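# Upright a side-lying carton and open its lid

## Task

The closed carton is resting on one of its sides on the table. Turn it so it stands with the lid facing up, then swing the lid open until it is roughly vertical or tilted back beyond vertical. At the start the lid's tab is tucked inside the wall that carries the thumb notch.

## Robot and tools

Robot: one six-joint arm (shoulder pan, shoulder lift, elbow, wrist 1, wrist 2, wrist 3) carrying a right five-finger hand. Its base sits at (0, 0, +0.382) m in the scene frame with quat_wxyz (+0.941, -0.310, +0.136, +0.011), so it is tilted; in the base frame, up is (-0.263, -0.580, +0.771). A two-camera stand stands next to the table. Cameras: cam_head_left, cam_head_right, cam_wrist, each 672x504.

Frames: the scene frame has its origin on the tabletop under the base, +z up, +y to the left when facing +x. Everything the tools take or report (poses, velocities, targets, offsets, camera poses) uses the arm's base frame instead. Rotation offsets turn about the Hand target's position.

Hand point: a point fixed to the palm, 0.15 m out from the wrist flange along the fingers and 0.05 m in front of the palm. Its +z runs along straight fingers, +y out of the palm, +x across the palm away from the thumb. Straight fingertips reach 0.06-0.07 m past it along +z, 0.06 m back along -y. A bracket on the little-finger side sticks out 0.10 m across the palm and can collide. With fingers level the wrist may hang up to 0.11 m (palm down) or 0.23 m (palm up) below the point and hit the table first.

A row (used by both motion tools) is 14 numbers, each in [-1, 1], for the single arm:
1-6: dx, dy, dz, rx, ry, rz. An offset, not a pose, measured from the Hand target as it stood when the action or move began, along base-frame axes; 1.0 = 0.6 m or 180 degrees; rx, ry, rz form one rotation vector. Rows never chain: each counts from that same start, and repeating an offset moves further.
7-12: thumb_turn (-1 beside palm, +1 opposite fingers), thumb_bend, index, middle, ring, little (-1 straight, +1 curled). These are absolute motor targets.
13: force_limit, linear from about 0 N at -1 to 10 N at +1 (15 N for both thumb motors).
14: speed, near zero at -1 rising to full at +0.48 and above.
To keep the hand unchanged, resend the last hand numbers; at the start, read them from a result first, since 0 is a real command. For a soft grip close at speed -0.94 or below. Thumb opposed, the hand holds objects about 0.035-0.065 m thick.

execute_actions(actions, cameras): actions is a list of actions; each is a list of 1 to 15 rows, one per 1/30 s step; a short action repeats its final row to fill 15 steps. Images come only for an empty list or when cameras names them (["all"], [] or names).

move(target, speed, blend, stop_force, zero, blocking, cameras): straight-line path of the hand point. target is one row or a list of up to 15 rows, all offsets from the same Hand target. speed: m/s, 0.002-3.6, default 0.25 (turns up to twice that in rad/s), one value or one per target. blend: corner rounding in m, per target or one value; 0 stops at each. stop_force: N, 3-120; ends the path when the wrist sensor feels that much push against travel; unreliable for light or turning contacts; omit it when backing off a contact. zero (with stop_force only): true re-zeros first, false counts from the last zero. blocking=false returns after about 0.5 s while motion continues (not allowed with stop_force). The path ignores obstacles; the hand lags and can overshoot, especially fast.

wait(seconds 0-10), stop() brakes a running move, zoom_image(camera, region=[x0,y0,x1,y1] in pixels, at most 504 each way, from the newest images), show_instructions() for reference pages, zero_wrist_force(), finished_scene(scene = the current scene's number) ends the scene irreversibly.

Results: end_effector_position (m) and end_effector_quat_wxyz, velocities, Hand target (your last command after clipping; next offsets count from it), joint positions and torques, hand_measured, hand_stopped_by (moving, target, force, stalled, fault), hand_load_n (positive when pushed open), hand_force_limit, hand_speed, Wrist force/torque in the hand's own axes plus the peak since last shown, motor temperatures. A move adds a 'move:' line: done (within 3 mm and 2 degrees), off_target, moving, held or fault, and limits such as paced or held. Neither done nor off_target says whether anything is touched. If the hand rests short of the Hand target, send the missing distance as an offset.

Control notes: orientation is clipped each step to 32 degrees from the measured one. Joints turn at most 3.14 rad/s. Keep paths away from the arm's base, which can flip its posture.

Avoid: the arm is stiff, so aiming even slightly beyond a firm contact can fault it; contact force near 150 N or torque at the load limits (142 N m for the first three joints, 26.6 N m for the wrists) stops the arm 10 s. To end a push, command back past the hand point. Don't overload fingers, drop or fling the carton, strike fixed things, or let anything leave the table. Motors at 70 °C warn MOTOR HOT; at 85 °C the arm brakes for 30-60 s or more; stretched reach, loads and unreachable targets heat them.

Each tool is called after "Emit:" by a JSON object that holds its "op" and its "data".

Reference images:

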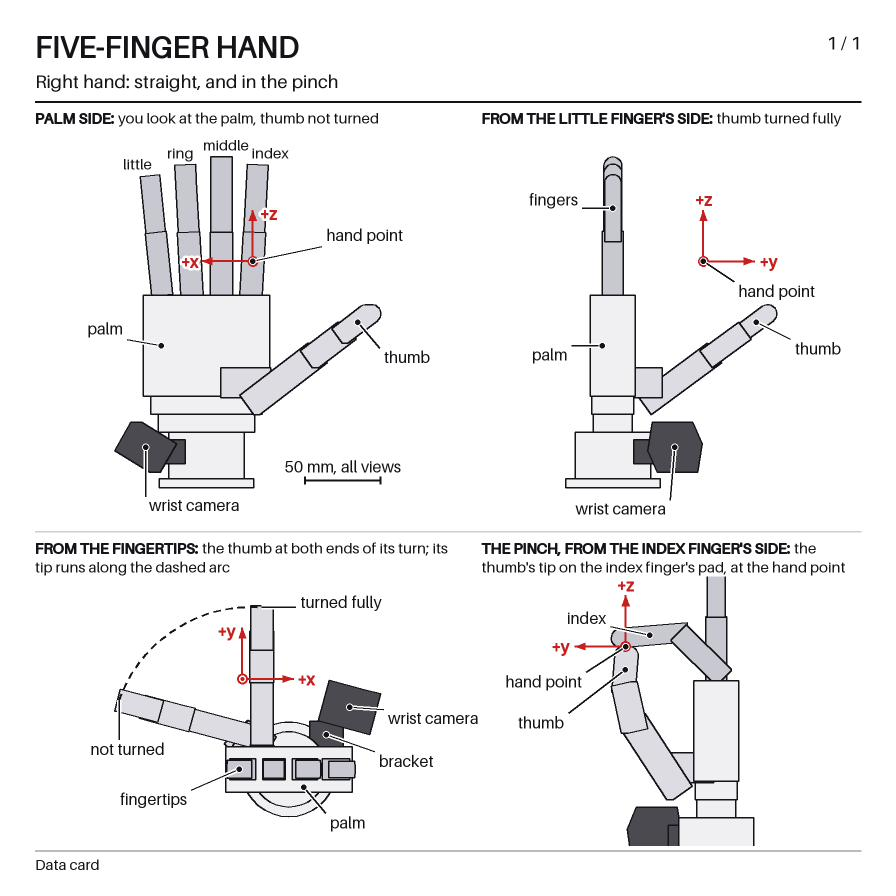

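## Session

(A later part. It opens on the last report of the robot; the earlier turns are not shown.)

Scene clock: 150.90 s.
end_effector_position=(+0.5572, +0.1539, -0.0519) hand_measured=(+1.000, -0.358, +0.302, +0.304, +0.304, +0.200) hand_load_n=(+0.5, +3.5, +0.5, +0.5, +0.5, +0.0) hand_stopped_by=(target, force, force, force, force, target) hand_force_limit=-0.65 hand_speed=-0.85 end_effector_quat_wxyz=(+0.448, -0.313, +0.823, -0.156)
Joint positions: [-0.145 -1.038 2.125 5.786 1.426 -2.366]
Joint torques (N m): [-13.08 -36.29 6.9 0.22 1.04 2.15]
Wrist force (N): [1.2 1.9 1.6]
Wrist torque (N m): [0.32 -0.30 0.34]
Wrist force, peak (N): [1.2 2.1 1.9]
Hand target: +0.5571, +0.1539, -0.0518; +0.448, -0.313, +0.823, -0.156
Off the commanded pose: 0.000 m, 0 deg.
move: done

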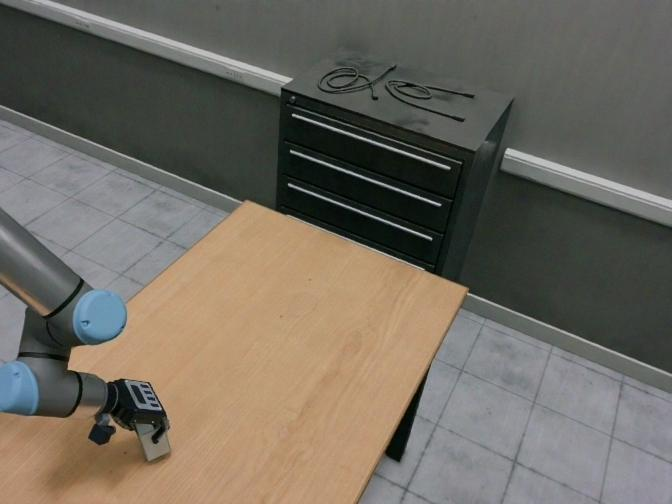

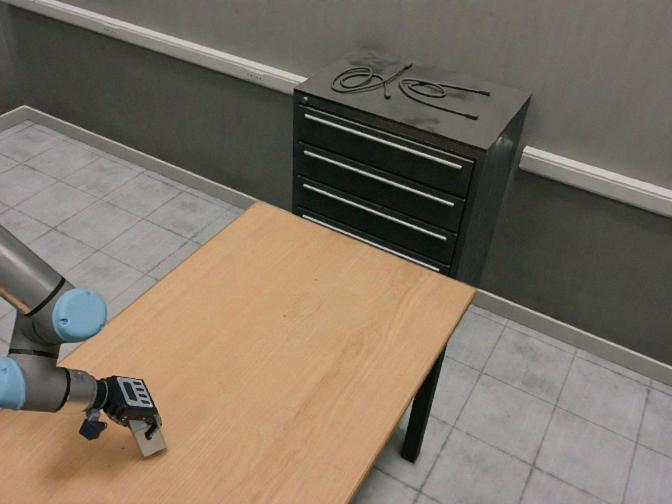

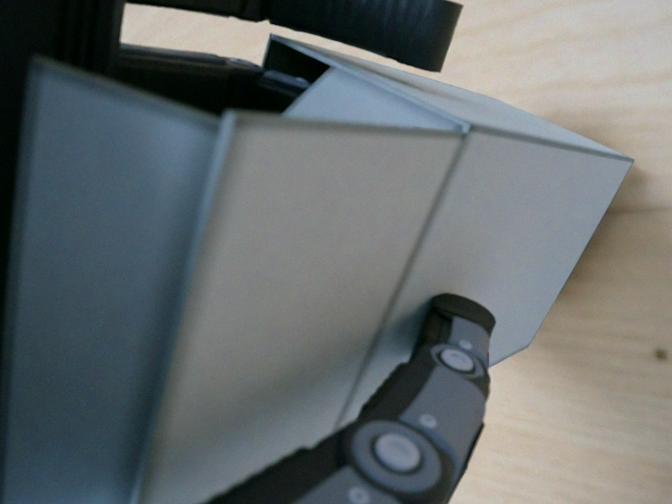

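Emit:
{"op": "move", "data": {"target": [[0,0,0,0,0,0,1,-0.6,0.65,0.65,0.65,0.2,-0.65,-0.5],[-0.0069,0.003,0.0013,-0.0336,-0.055,-0.0529,1,-0.6,0.65,0.65,0.65,0.2,-0.65,-0.5],[-0.0126,0.0066,0.0012,-0.0672,-0.11,-0.1057,1,-0.6,0.65,0.65,0.65,0.2,-0.65,-0.5]], "speed": 0.12, "blend": [0,0.003,0], "cameras": ["cam_wrist","cam_head_left","cam_head_right"]}}

Emit:
{"op": "zoom_image", "data": {"camera": "cam_head_left", "region": [80, 370, 200, 490]}}

Emit:
{"op": "zoom_image", "data": {"camera": "cam_head_right", "region": [70, 360, 190, 480]}}

Scene clock: 155.53 s.
end_effector_position=(+0.5495, +0.1579, -0.0512) hand_measured=(+1.000, -0.600, +0.302, +0.304, +0.304, +0.200) hand_load_n=(+0.0, +0.0, +0.0, +0.0, +0.0, +0.0) hand_stopped_by=(target, target, force, force, force, target) hand_force_limit=-0.65 hand_speed=-0.50 end_effector_quat_wxyz=(+0.515, -0.188, +0.753, -0.364)
Joint positions: [0.167 -0.925 2.243 5.205 2.096 -2.308]
Joint torques (N m): [-13.42 -36.52 -7.13 0.59 2.25 2.33]
Wrist force (N): [1.3 2.0 1.5]
Wrist torque (N m): [0.32 -0.28 0.42]
Wrist force, peak (N): [1.6 2.1 1.7]
Hand target: +0.5496, +0.1579, -0.0511; +0.515, -0.188, +0.753, -0.364
Off the commanded pose: 0.000 m, 0 deg.
move: done

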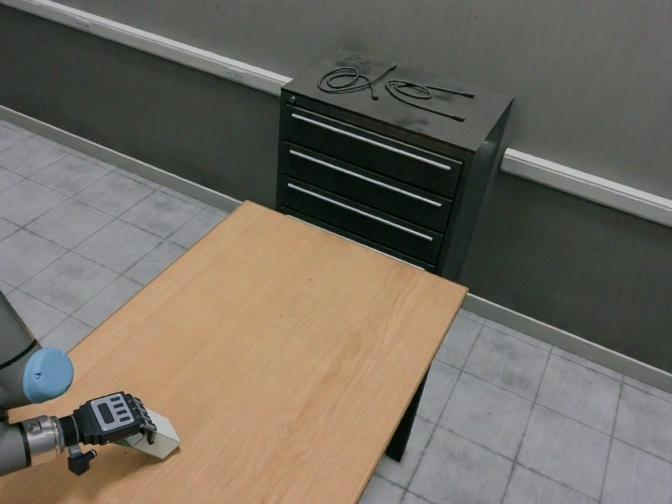

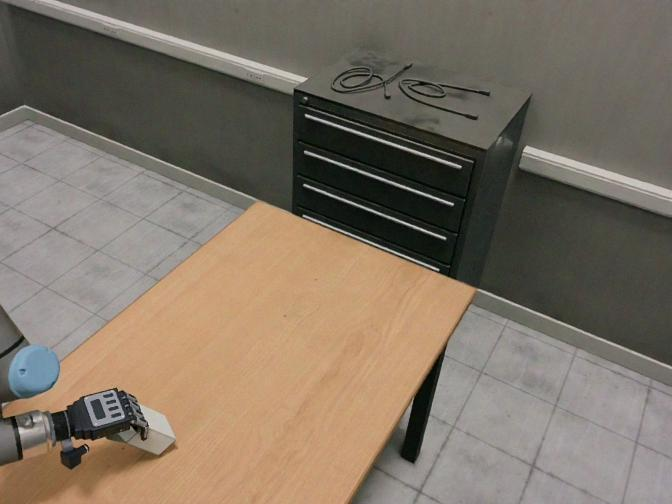

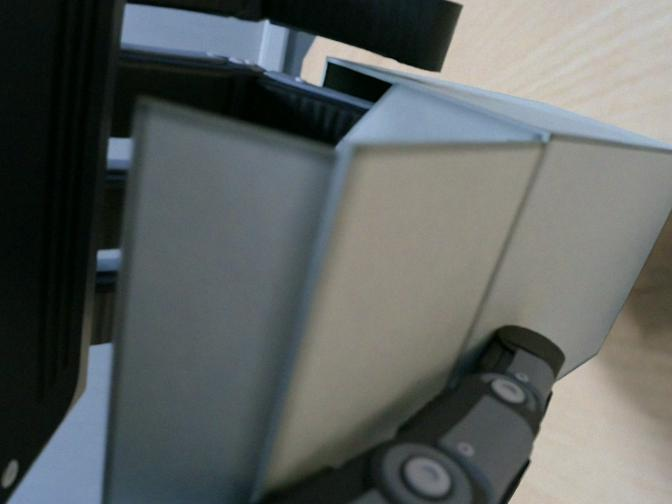

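Scaled by 4.200.

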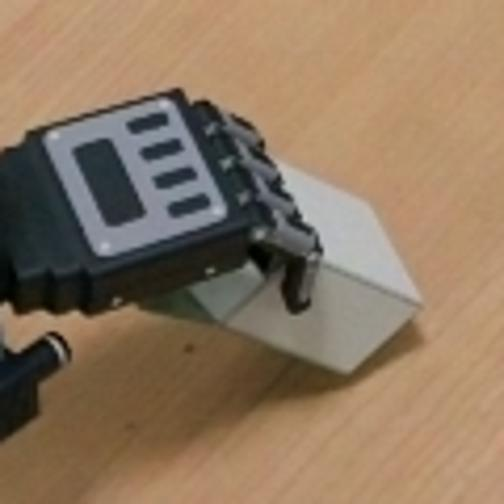

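Scaled by 4.200.

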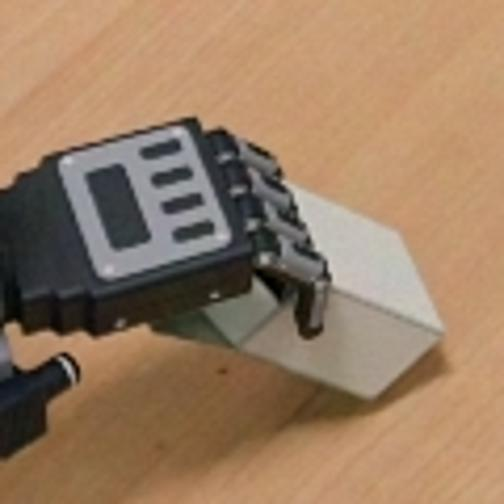

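Emit:
{"op": "move", "data": {"target": [[0.0126,-0.0066,0.001,0.0672,0.11,0.1057,1,-0.6,0.65,0.65,0.65,0.2,-0.65,-0.5],[0.0126,-0.0066,0.001,0.0672,0.11,0.1057,1,-1,0.2,0.2,0.2,0.2,-0.65,-0.5]], "speed": 0.1, "cameras": ["cam_wrist","cam_head_left","cam_head_right"]}}

Emit:
{"op": "zoom_image", "data": {"camera": "cam_head_left", "region": [80, 370, 200, 490]}}

Emit:
{"op": "zoom_image", "data": {"camera": "cam_head_right", "region": [70, 360, 190, 480]}}

Scene clock: 161.33 s.
end_effector_position=(+0.5571, +0.1539, -0.0505) hand_measured=(+1.000, -1.000, +0.200, +0.200, +0.200, +0.200) hand_load_n=(+0.0, +0.0, +0.0, +0.0, +0.0, +0.5) hand_stopped_by=(target, target, target, target, target, target) hand_force_limit=-0.65 hand_speed=-0.50 end_effector_quat_wxyz=(+0.448, -0.313, +0.823, -0.156)
Joint positions: [-0.145 -1.041 2.125 5.789 1.426 -2.366]
Joint torques (N m): [-9.33 -31.14 5.73 2.5 -1 2.23]
Wrist force (N): [1.2 1.9 1.7]
Wrist torque (N m): [0.31 -0.29 0.34]
Wrist force, peak (N): [1.2 2.2 1.9]
Hand target: +0.5571, +0.1539, -0.0505; +0.448, -0.313, +0.823, -0.156
Off the commanded pose: 0.000 m, 0 deg.
move: done

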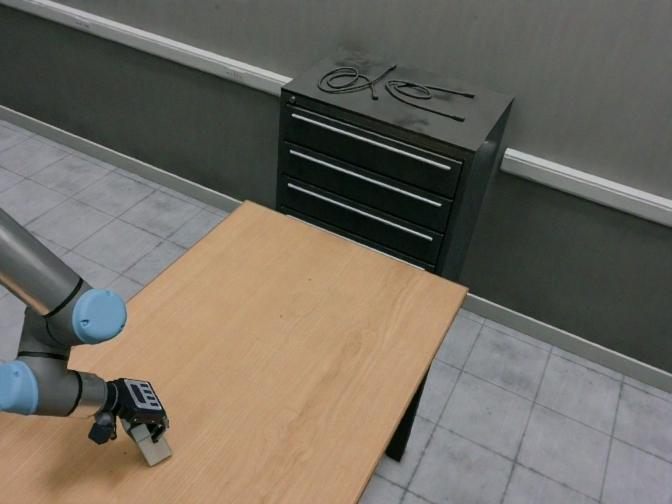

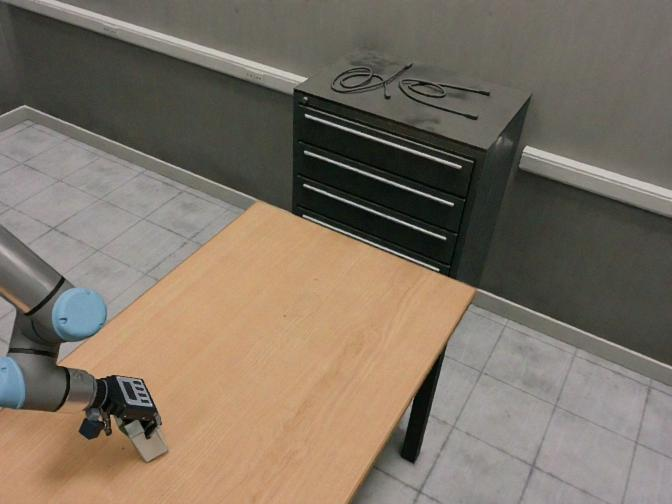

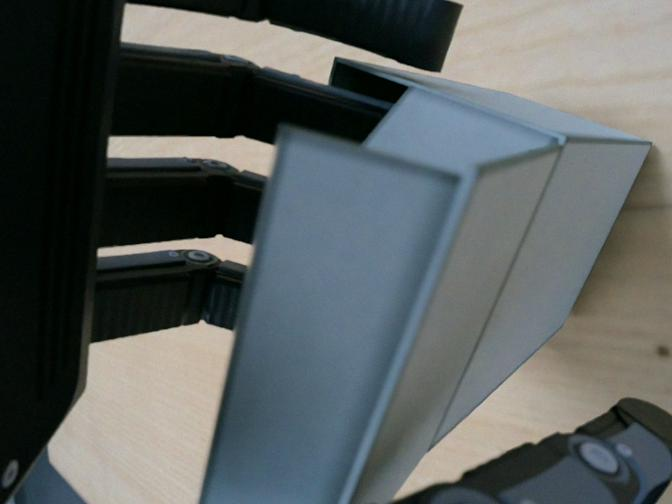

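Scaled by 4.200.

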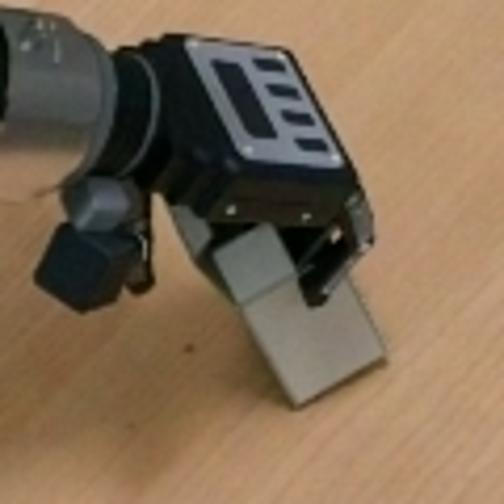

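Scaled by 4.200.

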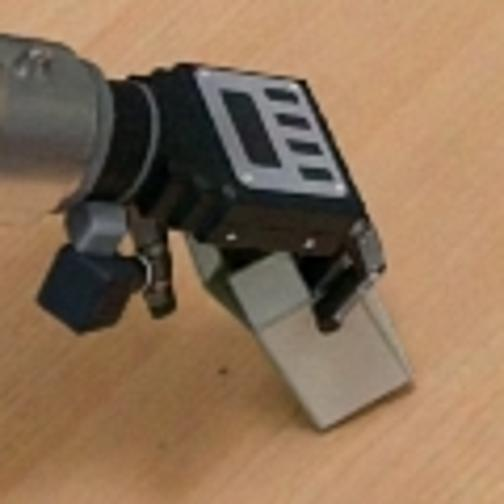

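Emit:
{"op": "zoom_image", "data": {"camera": "cam_head_left", "region": [110, 410, 180, 470]}}

Emit:
{"op": "zoom_image", "data": {"camera": "cam_head_right", "region": [105, 410, 175, 470]}}

Scaled by 7.200.

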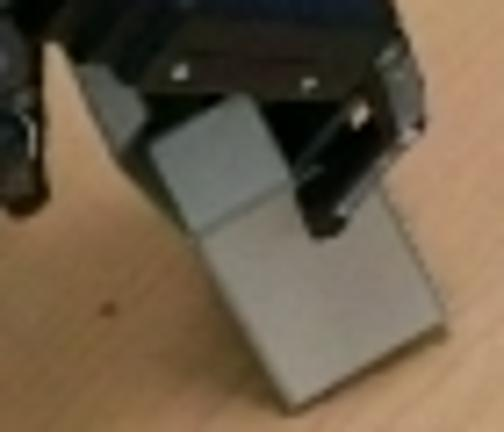

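Scaled by 7.200.

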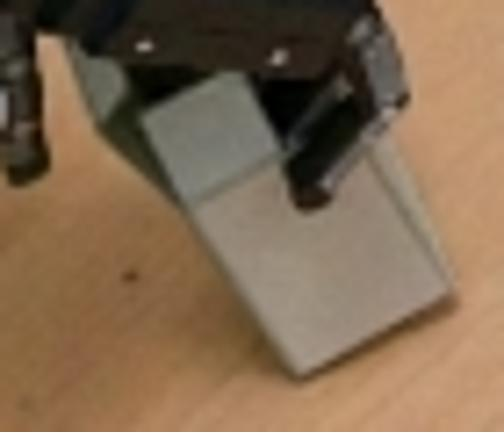

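Emit:
{"op": "move", "data": {"target": [-0.0219,-0.0484,0.0642,0,0,0,1,-1,0.2,0.2,0.2,0.2,-0.65,-0.5], "speed": 0.06, "cameras": ["cam_wrist","cam_head_left","cam_head_right"]}}

Emit:
{"op": "zoom_image", "data": {"camera": "cam_head_left", "region": [90, 380, 190, 480]}}

Emit:
{"op": "zoom_image", "data": {"camera": "cam_head_right", "region": [85, 380, 185, 480]}}

Scene clock: 163.07 s.
end_effector_position=(+0.5438, +0.1249, -0.0121) hand_measured=(+1.000, -1.000, +0.200, +0.200, +0.200, +0.200) hand_load_n=(+0.0, +0.0, +0.0, +0.0, +0.0, +0.0) hand_stopped_by=(target, target, target, target, target, target) hand_force_limit=-0.65 hand_speed=-0.50 end_effector_quat_wxyz=(+0.448, -0.313, +0.823, -0.156) end_effector_velocity=(+0.002, +0.000, +0.000) end_effector_angular_velocity=(+0.001, -0.004, -0.003)
Joint positions: [-0.238 -1.16 2.167 5.876 1.349 -2.419]
Joint velocities: [0.004 0.004 -0.003 -0.007 0.005 0.006]
Joint torques (N m): [-8.97 -13.7 -18.09 -1.57 2.8 2.33]
Wrist force (N): [1.1 2.0 1.7]
Wrist torque (N m): [0.32 -0.28 0.41]
Wrist force, peak (N): [1.2 2.6 1.9]
Hand target: +0.5440, +0.1249, -0.0120; +0.448, -0.313, +0.823, -0.156
Off the commanded pose: 0.000 m, 0 deg.
move: done

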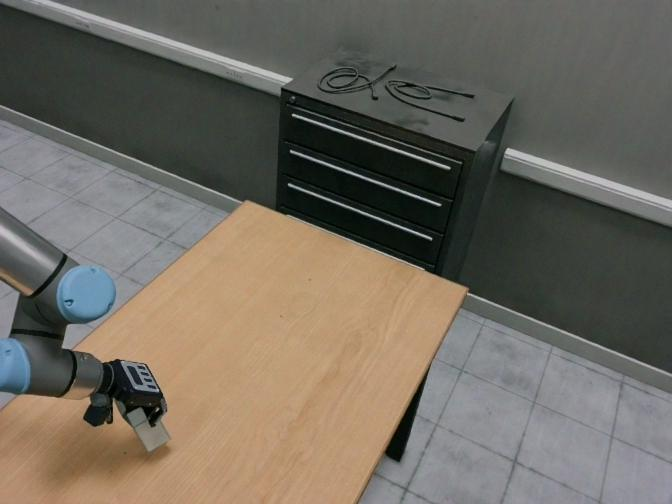

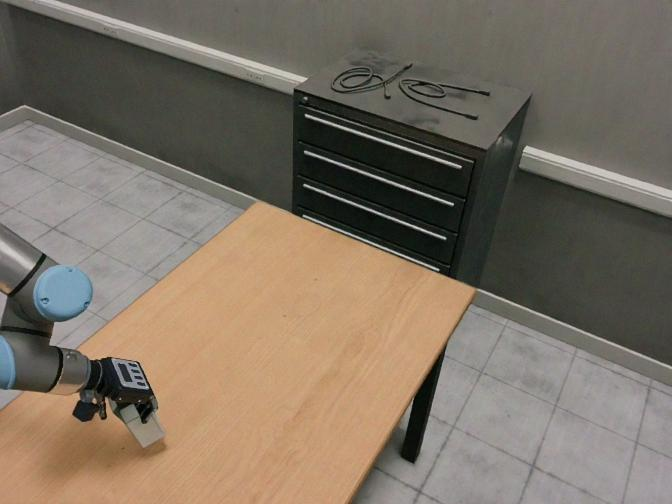

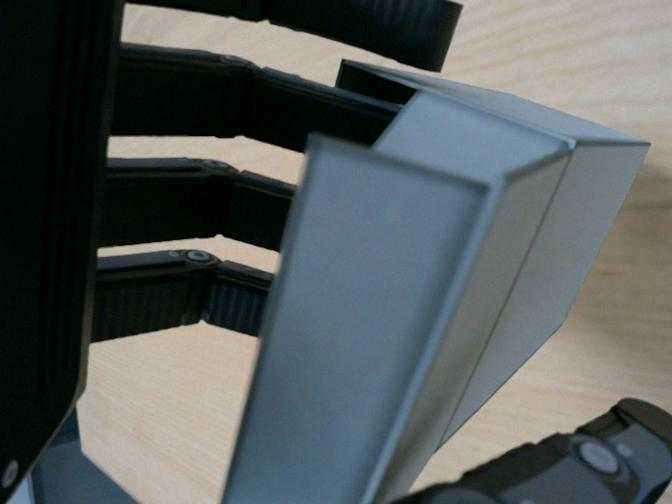

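Scaled by 5.040.

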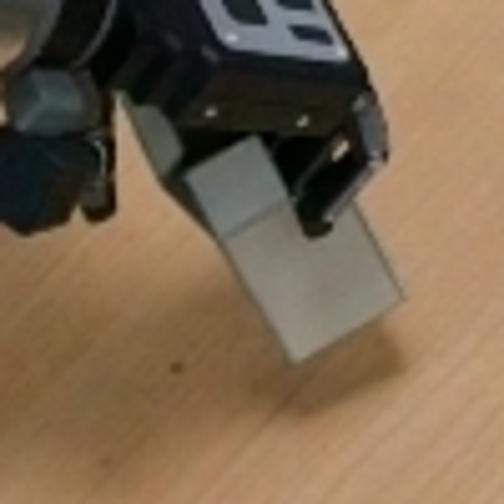

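Scaled by 5.040.

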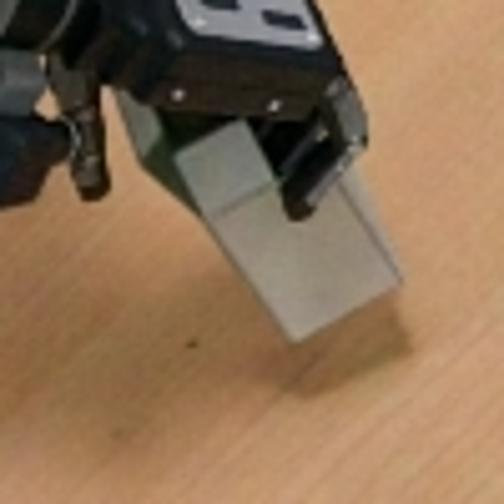

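Emit:
{"op": "move", "data": {"target": [[0.0524,0.0124,-0.0463,0.026,0.0425,0.0408,1,-1,0.2,0.2,0.2,0.2,-0.65,-0.5],[0.0524,0.0124,-0.0463,0.026,0.0425,0.0408,1,-1,0.2,0.2,0.2,-0.3,-0.65,-0.6]], "speed": 0.08, "cameras": ["cam_wrist","cam_head_left","cam_head_right"]}}

Emit:
{"op": "zoom_image", "data": {"camera": "cam_head_left", "region": [100, 390, 190, 480]}}

Emit:
{"op": "zoom_image", "data": {"camera": "cam_head_right", "region": [95, 390, 185, 480]}}

Scene clock: 166.00 s.
end_effector_position=(+0.5754, +0.1323, -0.0398) hand_measured=(+1.000, -1.000, +0.200, +0.200, +0.200, -0.300) hand_load_n=(+0.0, +0.0, +0.0, +0.0, +0.5, +0.0) hand_stopped_by=(target, target, target, target, target, target) hand_force_limit=-0.65 hand_speed=-0.60 end_effector_quat_wxyz=(+0.413, -0.356, +0.835, -0.072)
Joint positions: [-0.272 -0.996 1.951 6.098 1.195 -2.489]
Joint torques (N m): [-13 -35.31 2.57 2.45 1.76 1.91]
Wrist force (N): [1.4 1.9 1.4]
Wrist torque (N m): [0.33 -0.33 0.36]
Wrist force, peak (N): [1.5 1.7 1.9]
Hand target: +0.5754, +0.1323, -0.0398; +0.413, -0.356, +0.835, -0.072
Off the commanded pose: 0.000 m, 0 deg.
move: done

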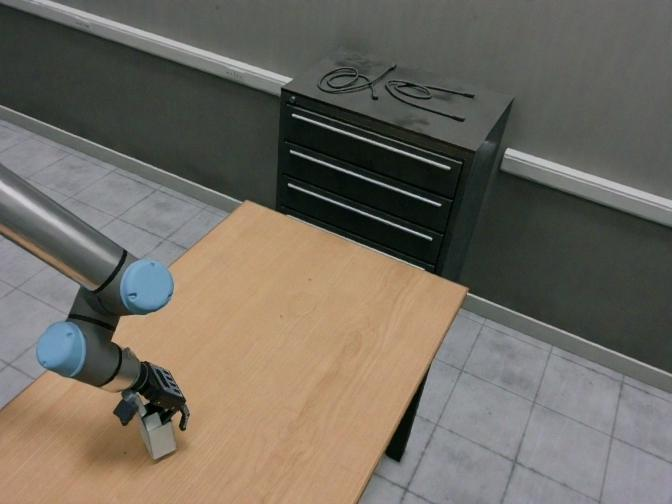

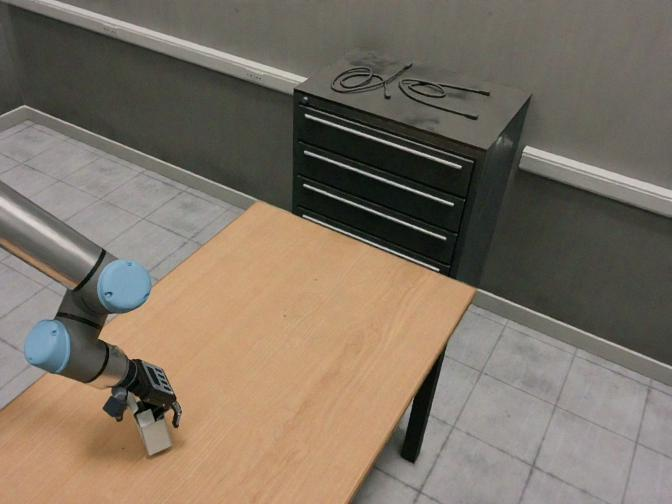

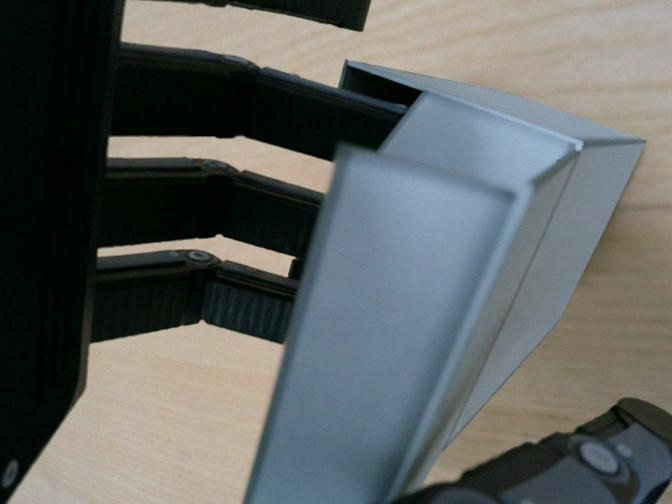

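Scaled by 5.600.

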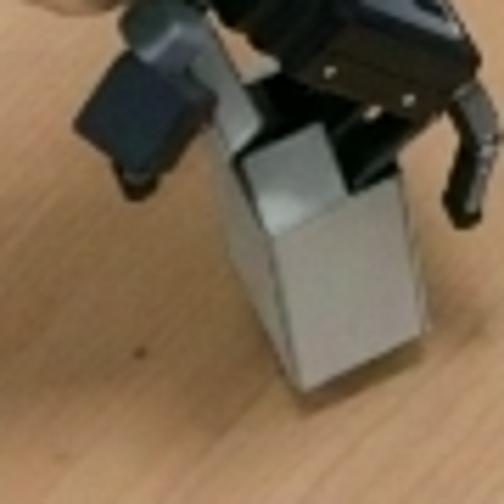

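Scaled by 5.600.

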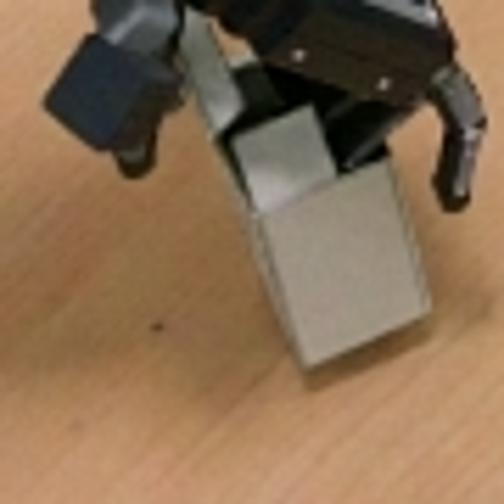

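Emit:
{"op": "move", "data": {"target": [-0.0175,-0.0387,0.0514,0,0,0,1,-1,0.2,0.2,0.2,-0.3,-0.65,-0.6], "speed": 0.05, "cameras": ["cam_wrist","cam_head_left","cam_head_right"]}}

Emit:
{"op": "zoom_image", "data": {"camera": "cam_head_left", "region": [100, 380, 190, 470]}}

Emit:
{"op": "zoom_image", "data": {"camera": "cam_head_right", "region": [95, 380, 185, 470]}}

Scene clock: 167.30 s.
end_effector_position=(+0.5648, +0.1091, -0.0089) hand_measured=(+1.000, -1.000, +0.200, +0.200, +0.200, -0.300) hand_load_n=(-0.5, +0.0, +0.0, +0.0, +0.0, +0.0) hand_stopped_by=(target, target, target, target, target, target) hand_force_limit=-0.65 hand_speed=-0.60 end_effector_quat_wxyz=(+0.413, -0.357, +0.835, -0.072) end_effector_velocity=(+0.001, +0.000, -0.001) end_effector_angular_velocity=(+0.000, -0.002, -0.004)
Joint positions: [-0.338 -1.073 1.972 6.173 1.148 -2.54]
Joint velocities: [0.002 0.003 -0.001 -0.006 0.004 0.005]
Joint torques (N m): [-12.71 -18.35 -12.74 -1.53 2.56 2.16]
Wrist force (N): [1.4 2.0 1.5]
Wrist torque (N m): [0.33 -0.32 0.39]
Wrist force, peak (N): [1.2 2.4 1.9]
Hand target: +0.5649, +0.1091, -0.0089; +0.413, -0.356, +0.835, -0.072
Off the commanded pose: 0.000 m, 0 deg.
move: done

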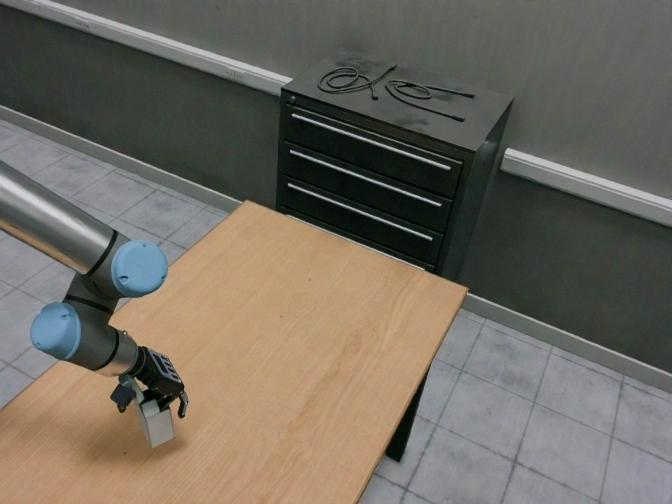

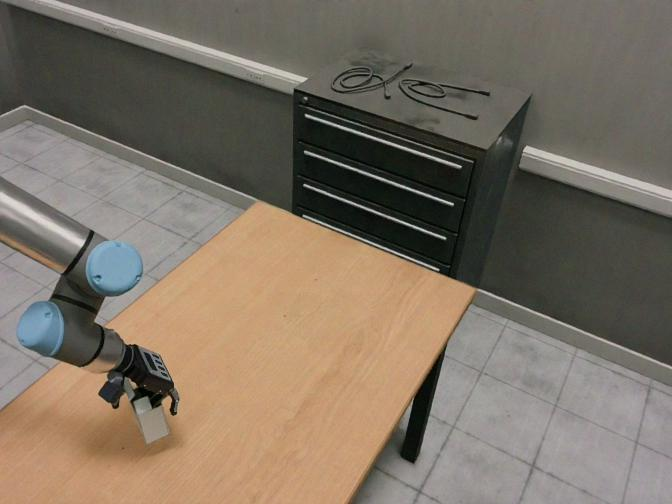

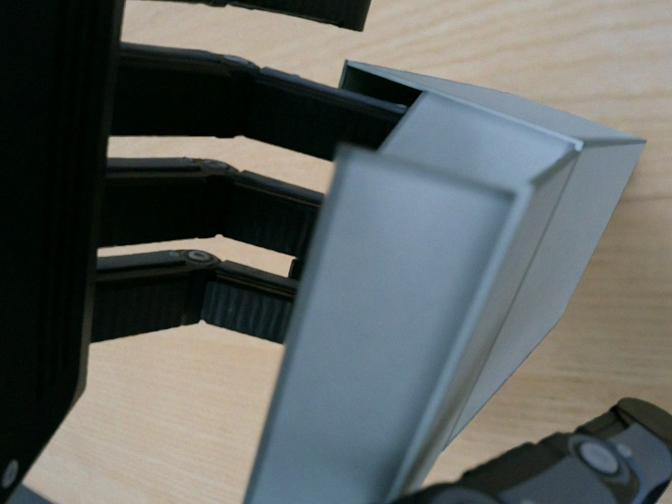

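Scaled by 5.600.

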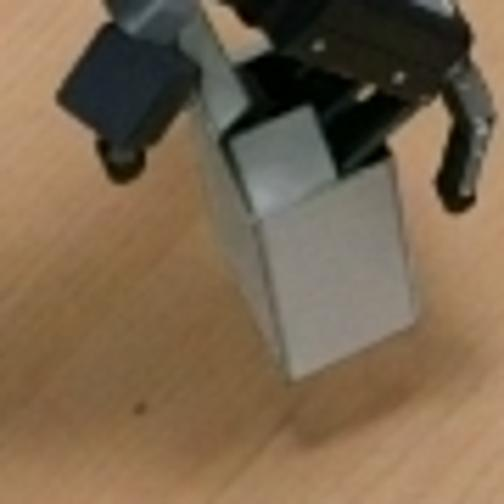

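Scaled by 5.600.

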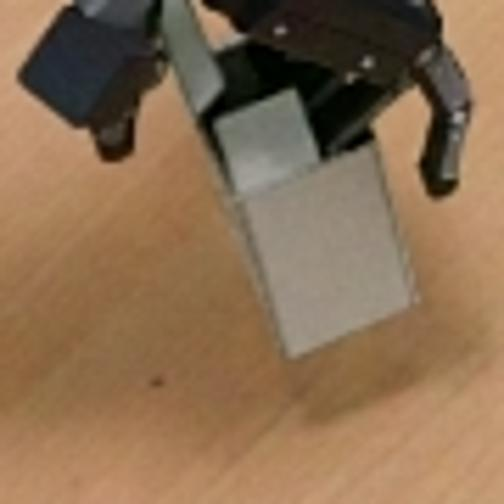

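Emit:
{"op": "move", "data": {"target": [[0.0185,0.0408,-0.0542,0,0,0,1,-1,0.2,0.2,0.2,-0.3,-0.5,-0.3],[0.0185,0.0408,-0.0542,0,0,0,1,-1,0.2,0.2,0.75,-0.3,-0.5,-0.3],[0.0185,0.0408,-0.0542,0,0,0,1,-1,0.75,0.2,0.75,-0.3,-0.5,-0.3],[0.0185,0.0408,-0.0542,0,0,0,1,-1,0.75,0.75,0.75,-0.3,-0.5,-0.3]], "speed": 0.07, "cameras": ["cam_wrist","cam_head_left","cam_head_right"]}}

Emit:
{"op": "zoom_image", "data": {"camera": "cam_head_left", "region": [100, 390, 190, 480]}}

Emit:
{"op": "zoom_image", "data": {"camera": "cam_head_right", "region": [95, 390, 185, 480]}}

Scene clock: 170.30 s.
end_effector_position=(+0.5760, +0.1336, -0.0414) hand_measured=(+1.000, -1.000, +0.750, +0.750, +0.644, -0.300) hand_load_n=(+0.0, +0.0, +0.0, +0.5, +0.0, +0.0) hand_stopped_by=(target, target, target, target, force, target) hand_force_limit=-0.50 hand_speed=-0.30 end_effector_quat_wxyz=(+0.413, -0.356, +0.835, -0.072)
Joint positions: [-0.268 -0.992 1.95 6.095 1.198 -2.486]
Joint torques (N m): [-24.48 -35.78 1.44 -0.09 -0.31 -2.03]
Wrist force (N): [1.2 1.9 1.3]
Wrist torque (N m): [0.35 -0.29 0.32]
Wrist force, peak (N): [1.4 2.3 2.2]
Hand target: +0.5760, +0.1336, -0.0414; +0.413, -0.356, +0.835, -0.072
Off the commanded pose: 0.000 m, 0 deg.
move: done

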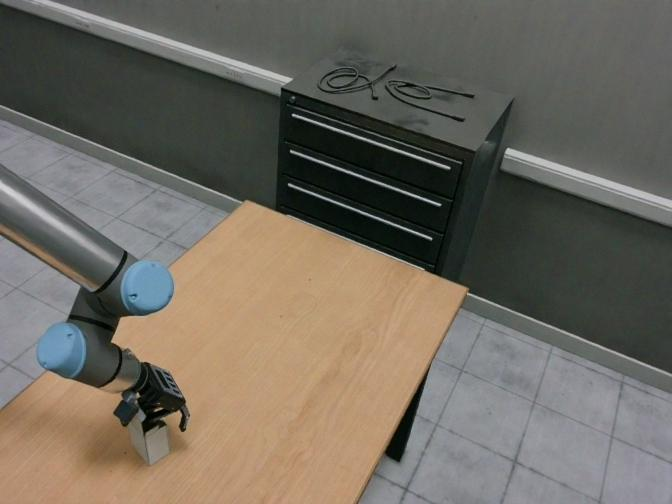

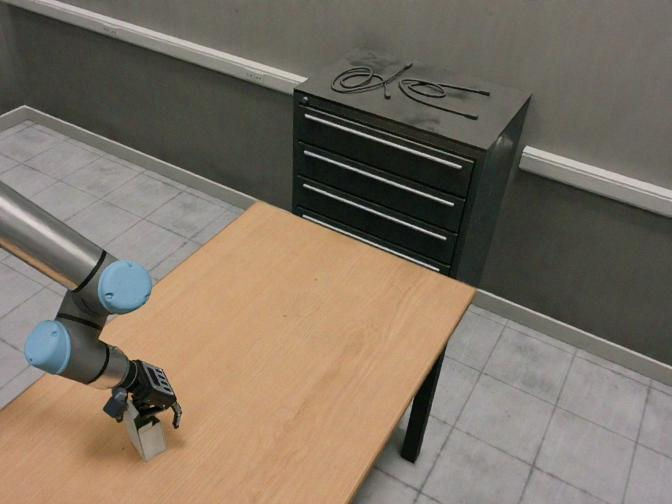

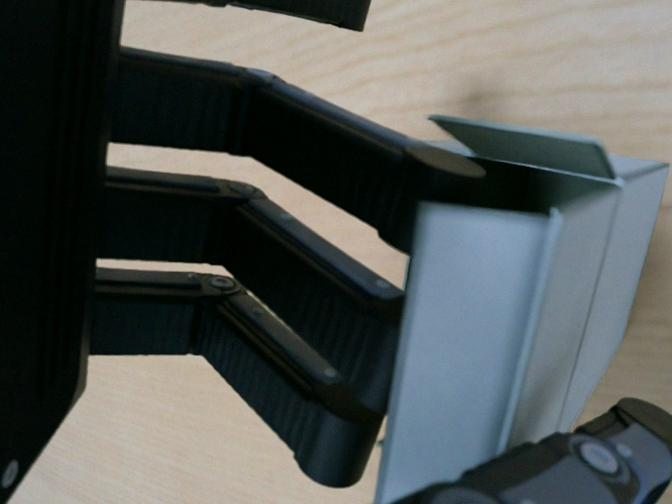

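Scaled by 5.600.

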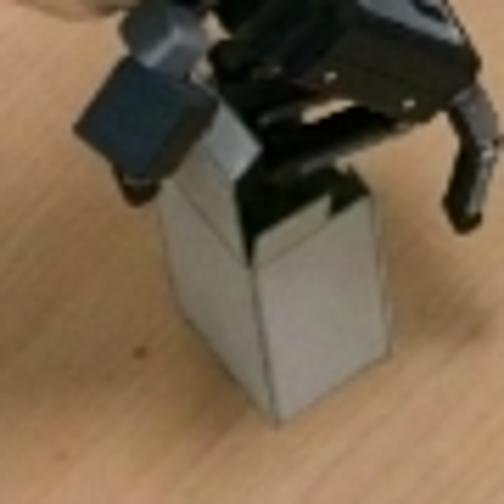

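Scaled by 5.600.

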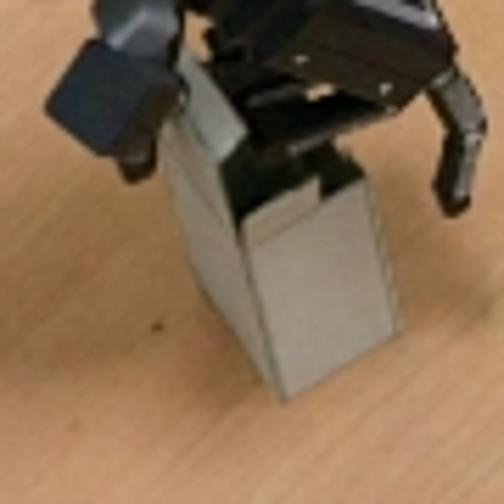

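Emit:
{"op": "move", "data": {"target": [[0,0,0,0,0,0,1,-1,1,1,1,-0.3,-0.5,-0.3]], "speed": 0.07, "cameras": ["cam_wrist","cam_head_left","cam_head_right"]}}

Emit:
{"op": "zoom_image", "data": {"camera": "cam_head_left", "region": [100, 390, 190, 480]}}

Emit:
{"op": "zoom_image", "data": {"camera": "cam_head_right", "region": [95, 390, 185, 480]}}

Scene clock: 171.13 s.
end_effector_position=(+0.5760, +0.1336, -0.0414) hand_measured=(+1.000, -1.000, +1.000, +1.000, +1.000, -0.300) hand_load_n=(+0.0, +0.0, +0.0, +0.0, +0.0, +0.0) hand_stopped_by=(target, target, target, target, target, target) hand_force_limit=-0.50 hand_speed=-0.30 end_effector_quat_wxyz=(+0.413, -0.356, +0.835, -0.072)
Joint positions: [-0.268 -0.992 1.95 6.095 1.198 -2.486]
Joint torques (N m): [-24.96 -35.17 -1.27 -0.82 -0.08 -1.78]
Wrist force (N): [1.4 1.7 1.4]
Wrist torque (N m): [0.31 -0.32 0.32]
Wrist force, peak (N): [1.2 2.0 1.8]
Hand target: +0.5760, +0.1336, -0.0414; +0.413, -0.356, +0.835, -0.072
Off the commanded pose: 0.000 m, 0 deg.
move: done

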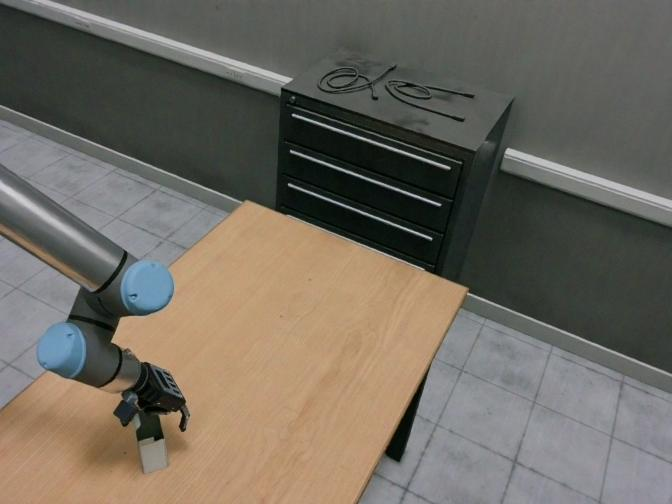

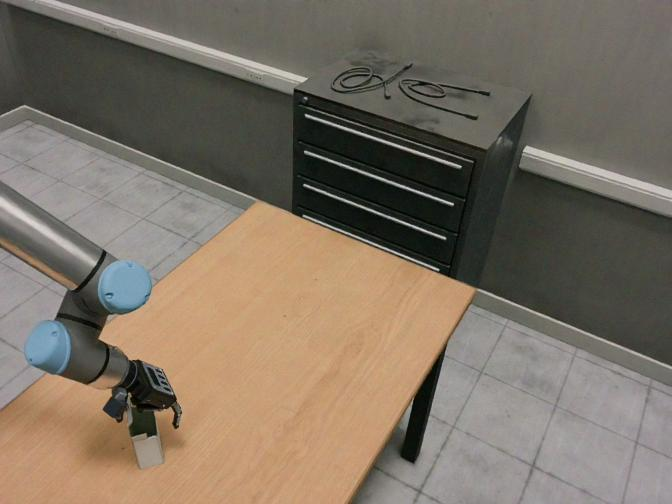

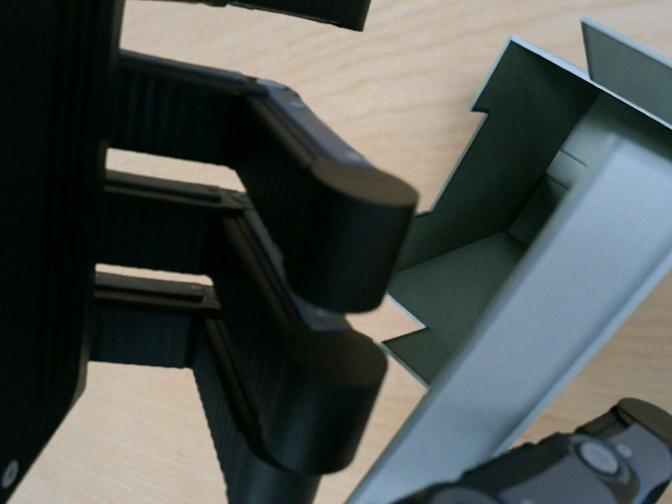

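Scaled by 5.600.

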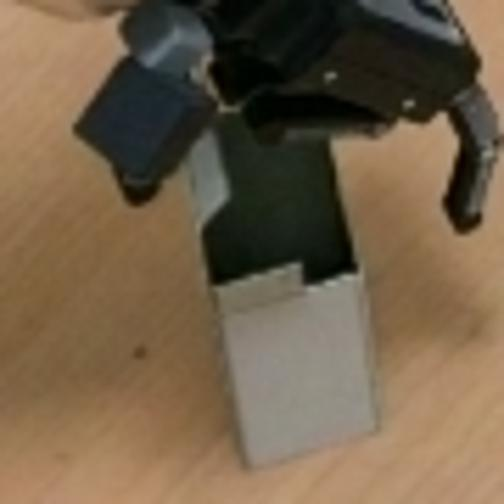

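Scaled by 5.600.

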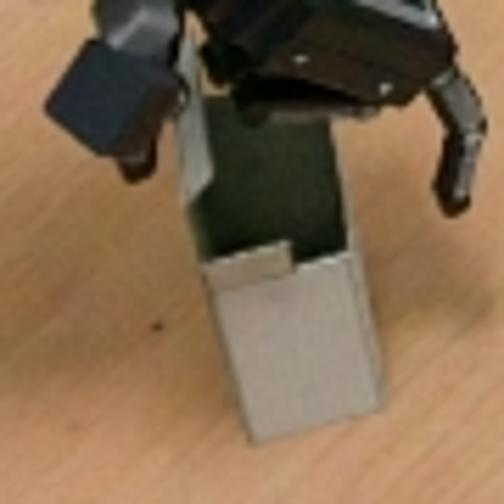

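Emit:
{"op": "move", "data": {"target": [-0.0438,-0.0967,0.1285,0,0,0,1,-1,1,1,1,-0.3,-0.5,-0.3], "speed": 0.08, "cameras": ["cam_wrist","cam_head_left","cam_head_right"]}}

Emit:
{"op": "zoom_image", "data": {"camera": "cam_head_left", "region": [100, 380, 200, 480]}}

Emit:
{"op": "zoom_image", "data": {"camera": "cam_head_right", "region": [95, 380, 195, 480]}}

Scene clock: 172.93 s.
end_effector_position=(+0.5495, +0.0758, +0.0352) hand_measured=(+1.000, -1.000, +1.000, +1.000, +1.000, -0.300) hand_load_n=(+0.0, +0.0, +0.0, +0.0, +0.0, +0.0) hand_stopped_by=(target, target, target, target, target, target) hand_force_limit=-0.50 hand_speed=-0.30 end_effector_quat_wxyz=(+0.417, -0.355, +0.833, -0.074) end_effector_velocity=(+0.002, +0.000, -0.002) end_effector_angular_velocity=(-0.001, +0.002, -0.003)
Joint positions: [-0.438 -1.178 1.993 6.282 1.078 -2.614]
Joint velocities: [0.003 0.005 -0.004 -0.001 0.005 0.004]
Joint torques (N m): [-11.07 -15.82 -21.95 -1.21 2.29 2.17]
Wrist force (N): [1.0 1.8 1.2]
Wrist torque (N m): [0.32 -0.27 0.37]
Wrist force, peak (N): [1.4 2.4 1.7]
Hand target: +0.5497, +0.0756, +0.0357; +0.413, -0.356, +0.835, -0.072
Off the commanded pose: 0.001 m, 1 deg.
joint read past its limit — joint 4 (wrist 1), upper limit.
joint sent to its limit — joint 4 (wrist 1), upper limit. The joint targets still meet the commanded pose.
move: done

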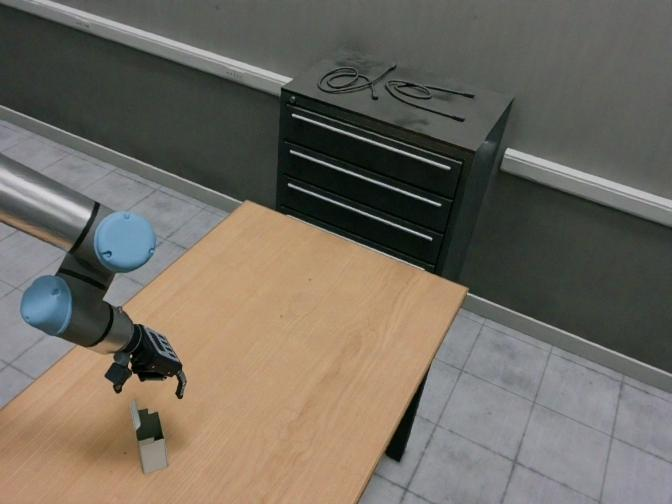

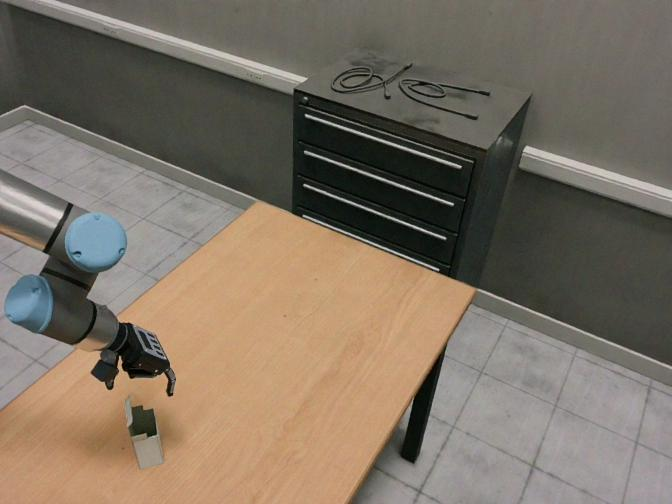

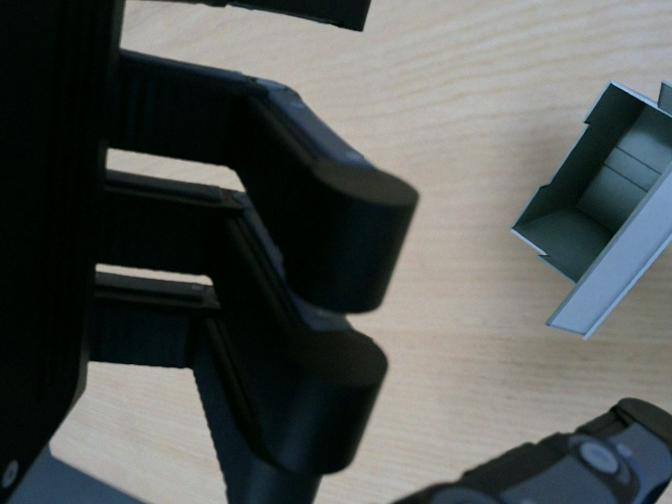

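Scaled by 5.040.

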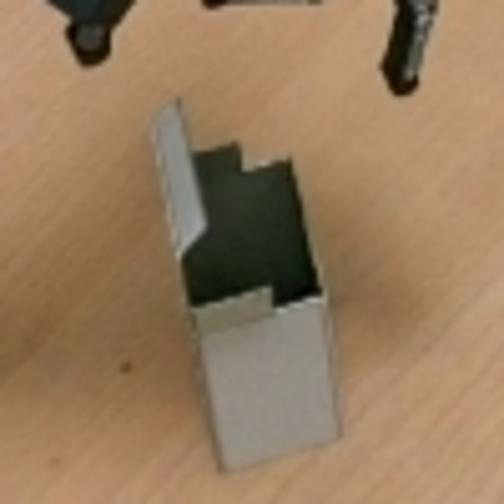

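Scaled by 5.040.

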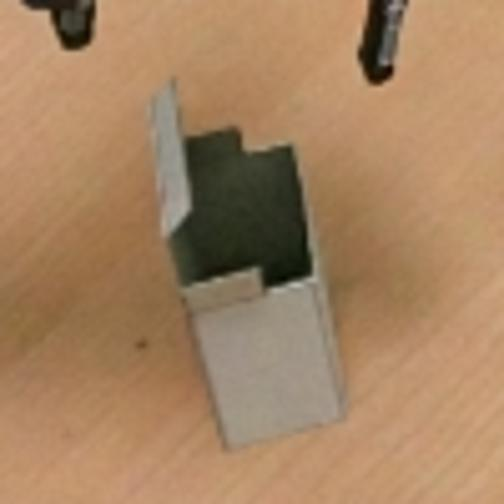

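Emit:
{"op": "finished_scene", "data": {"scene": 2}}

The scene is finished: the task was done.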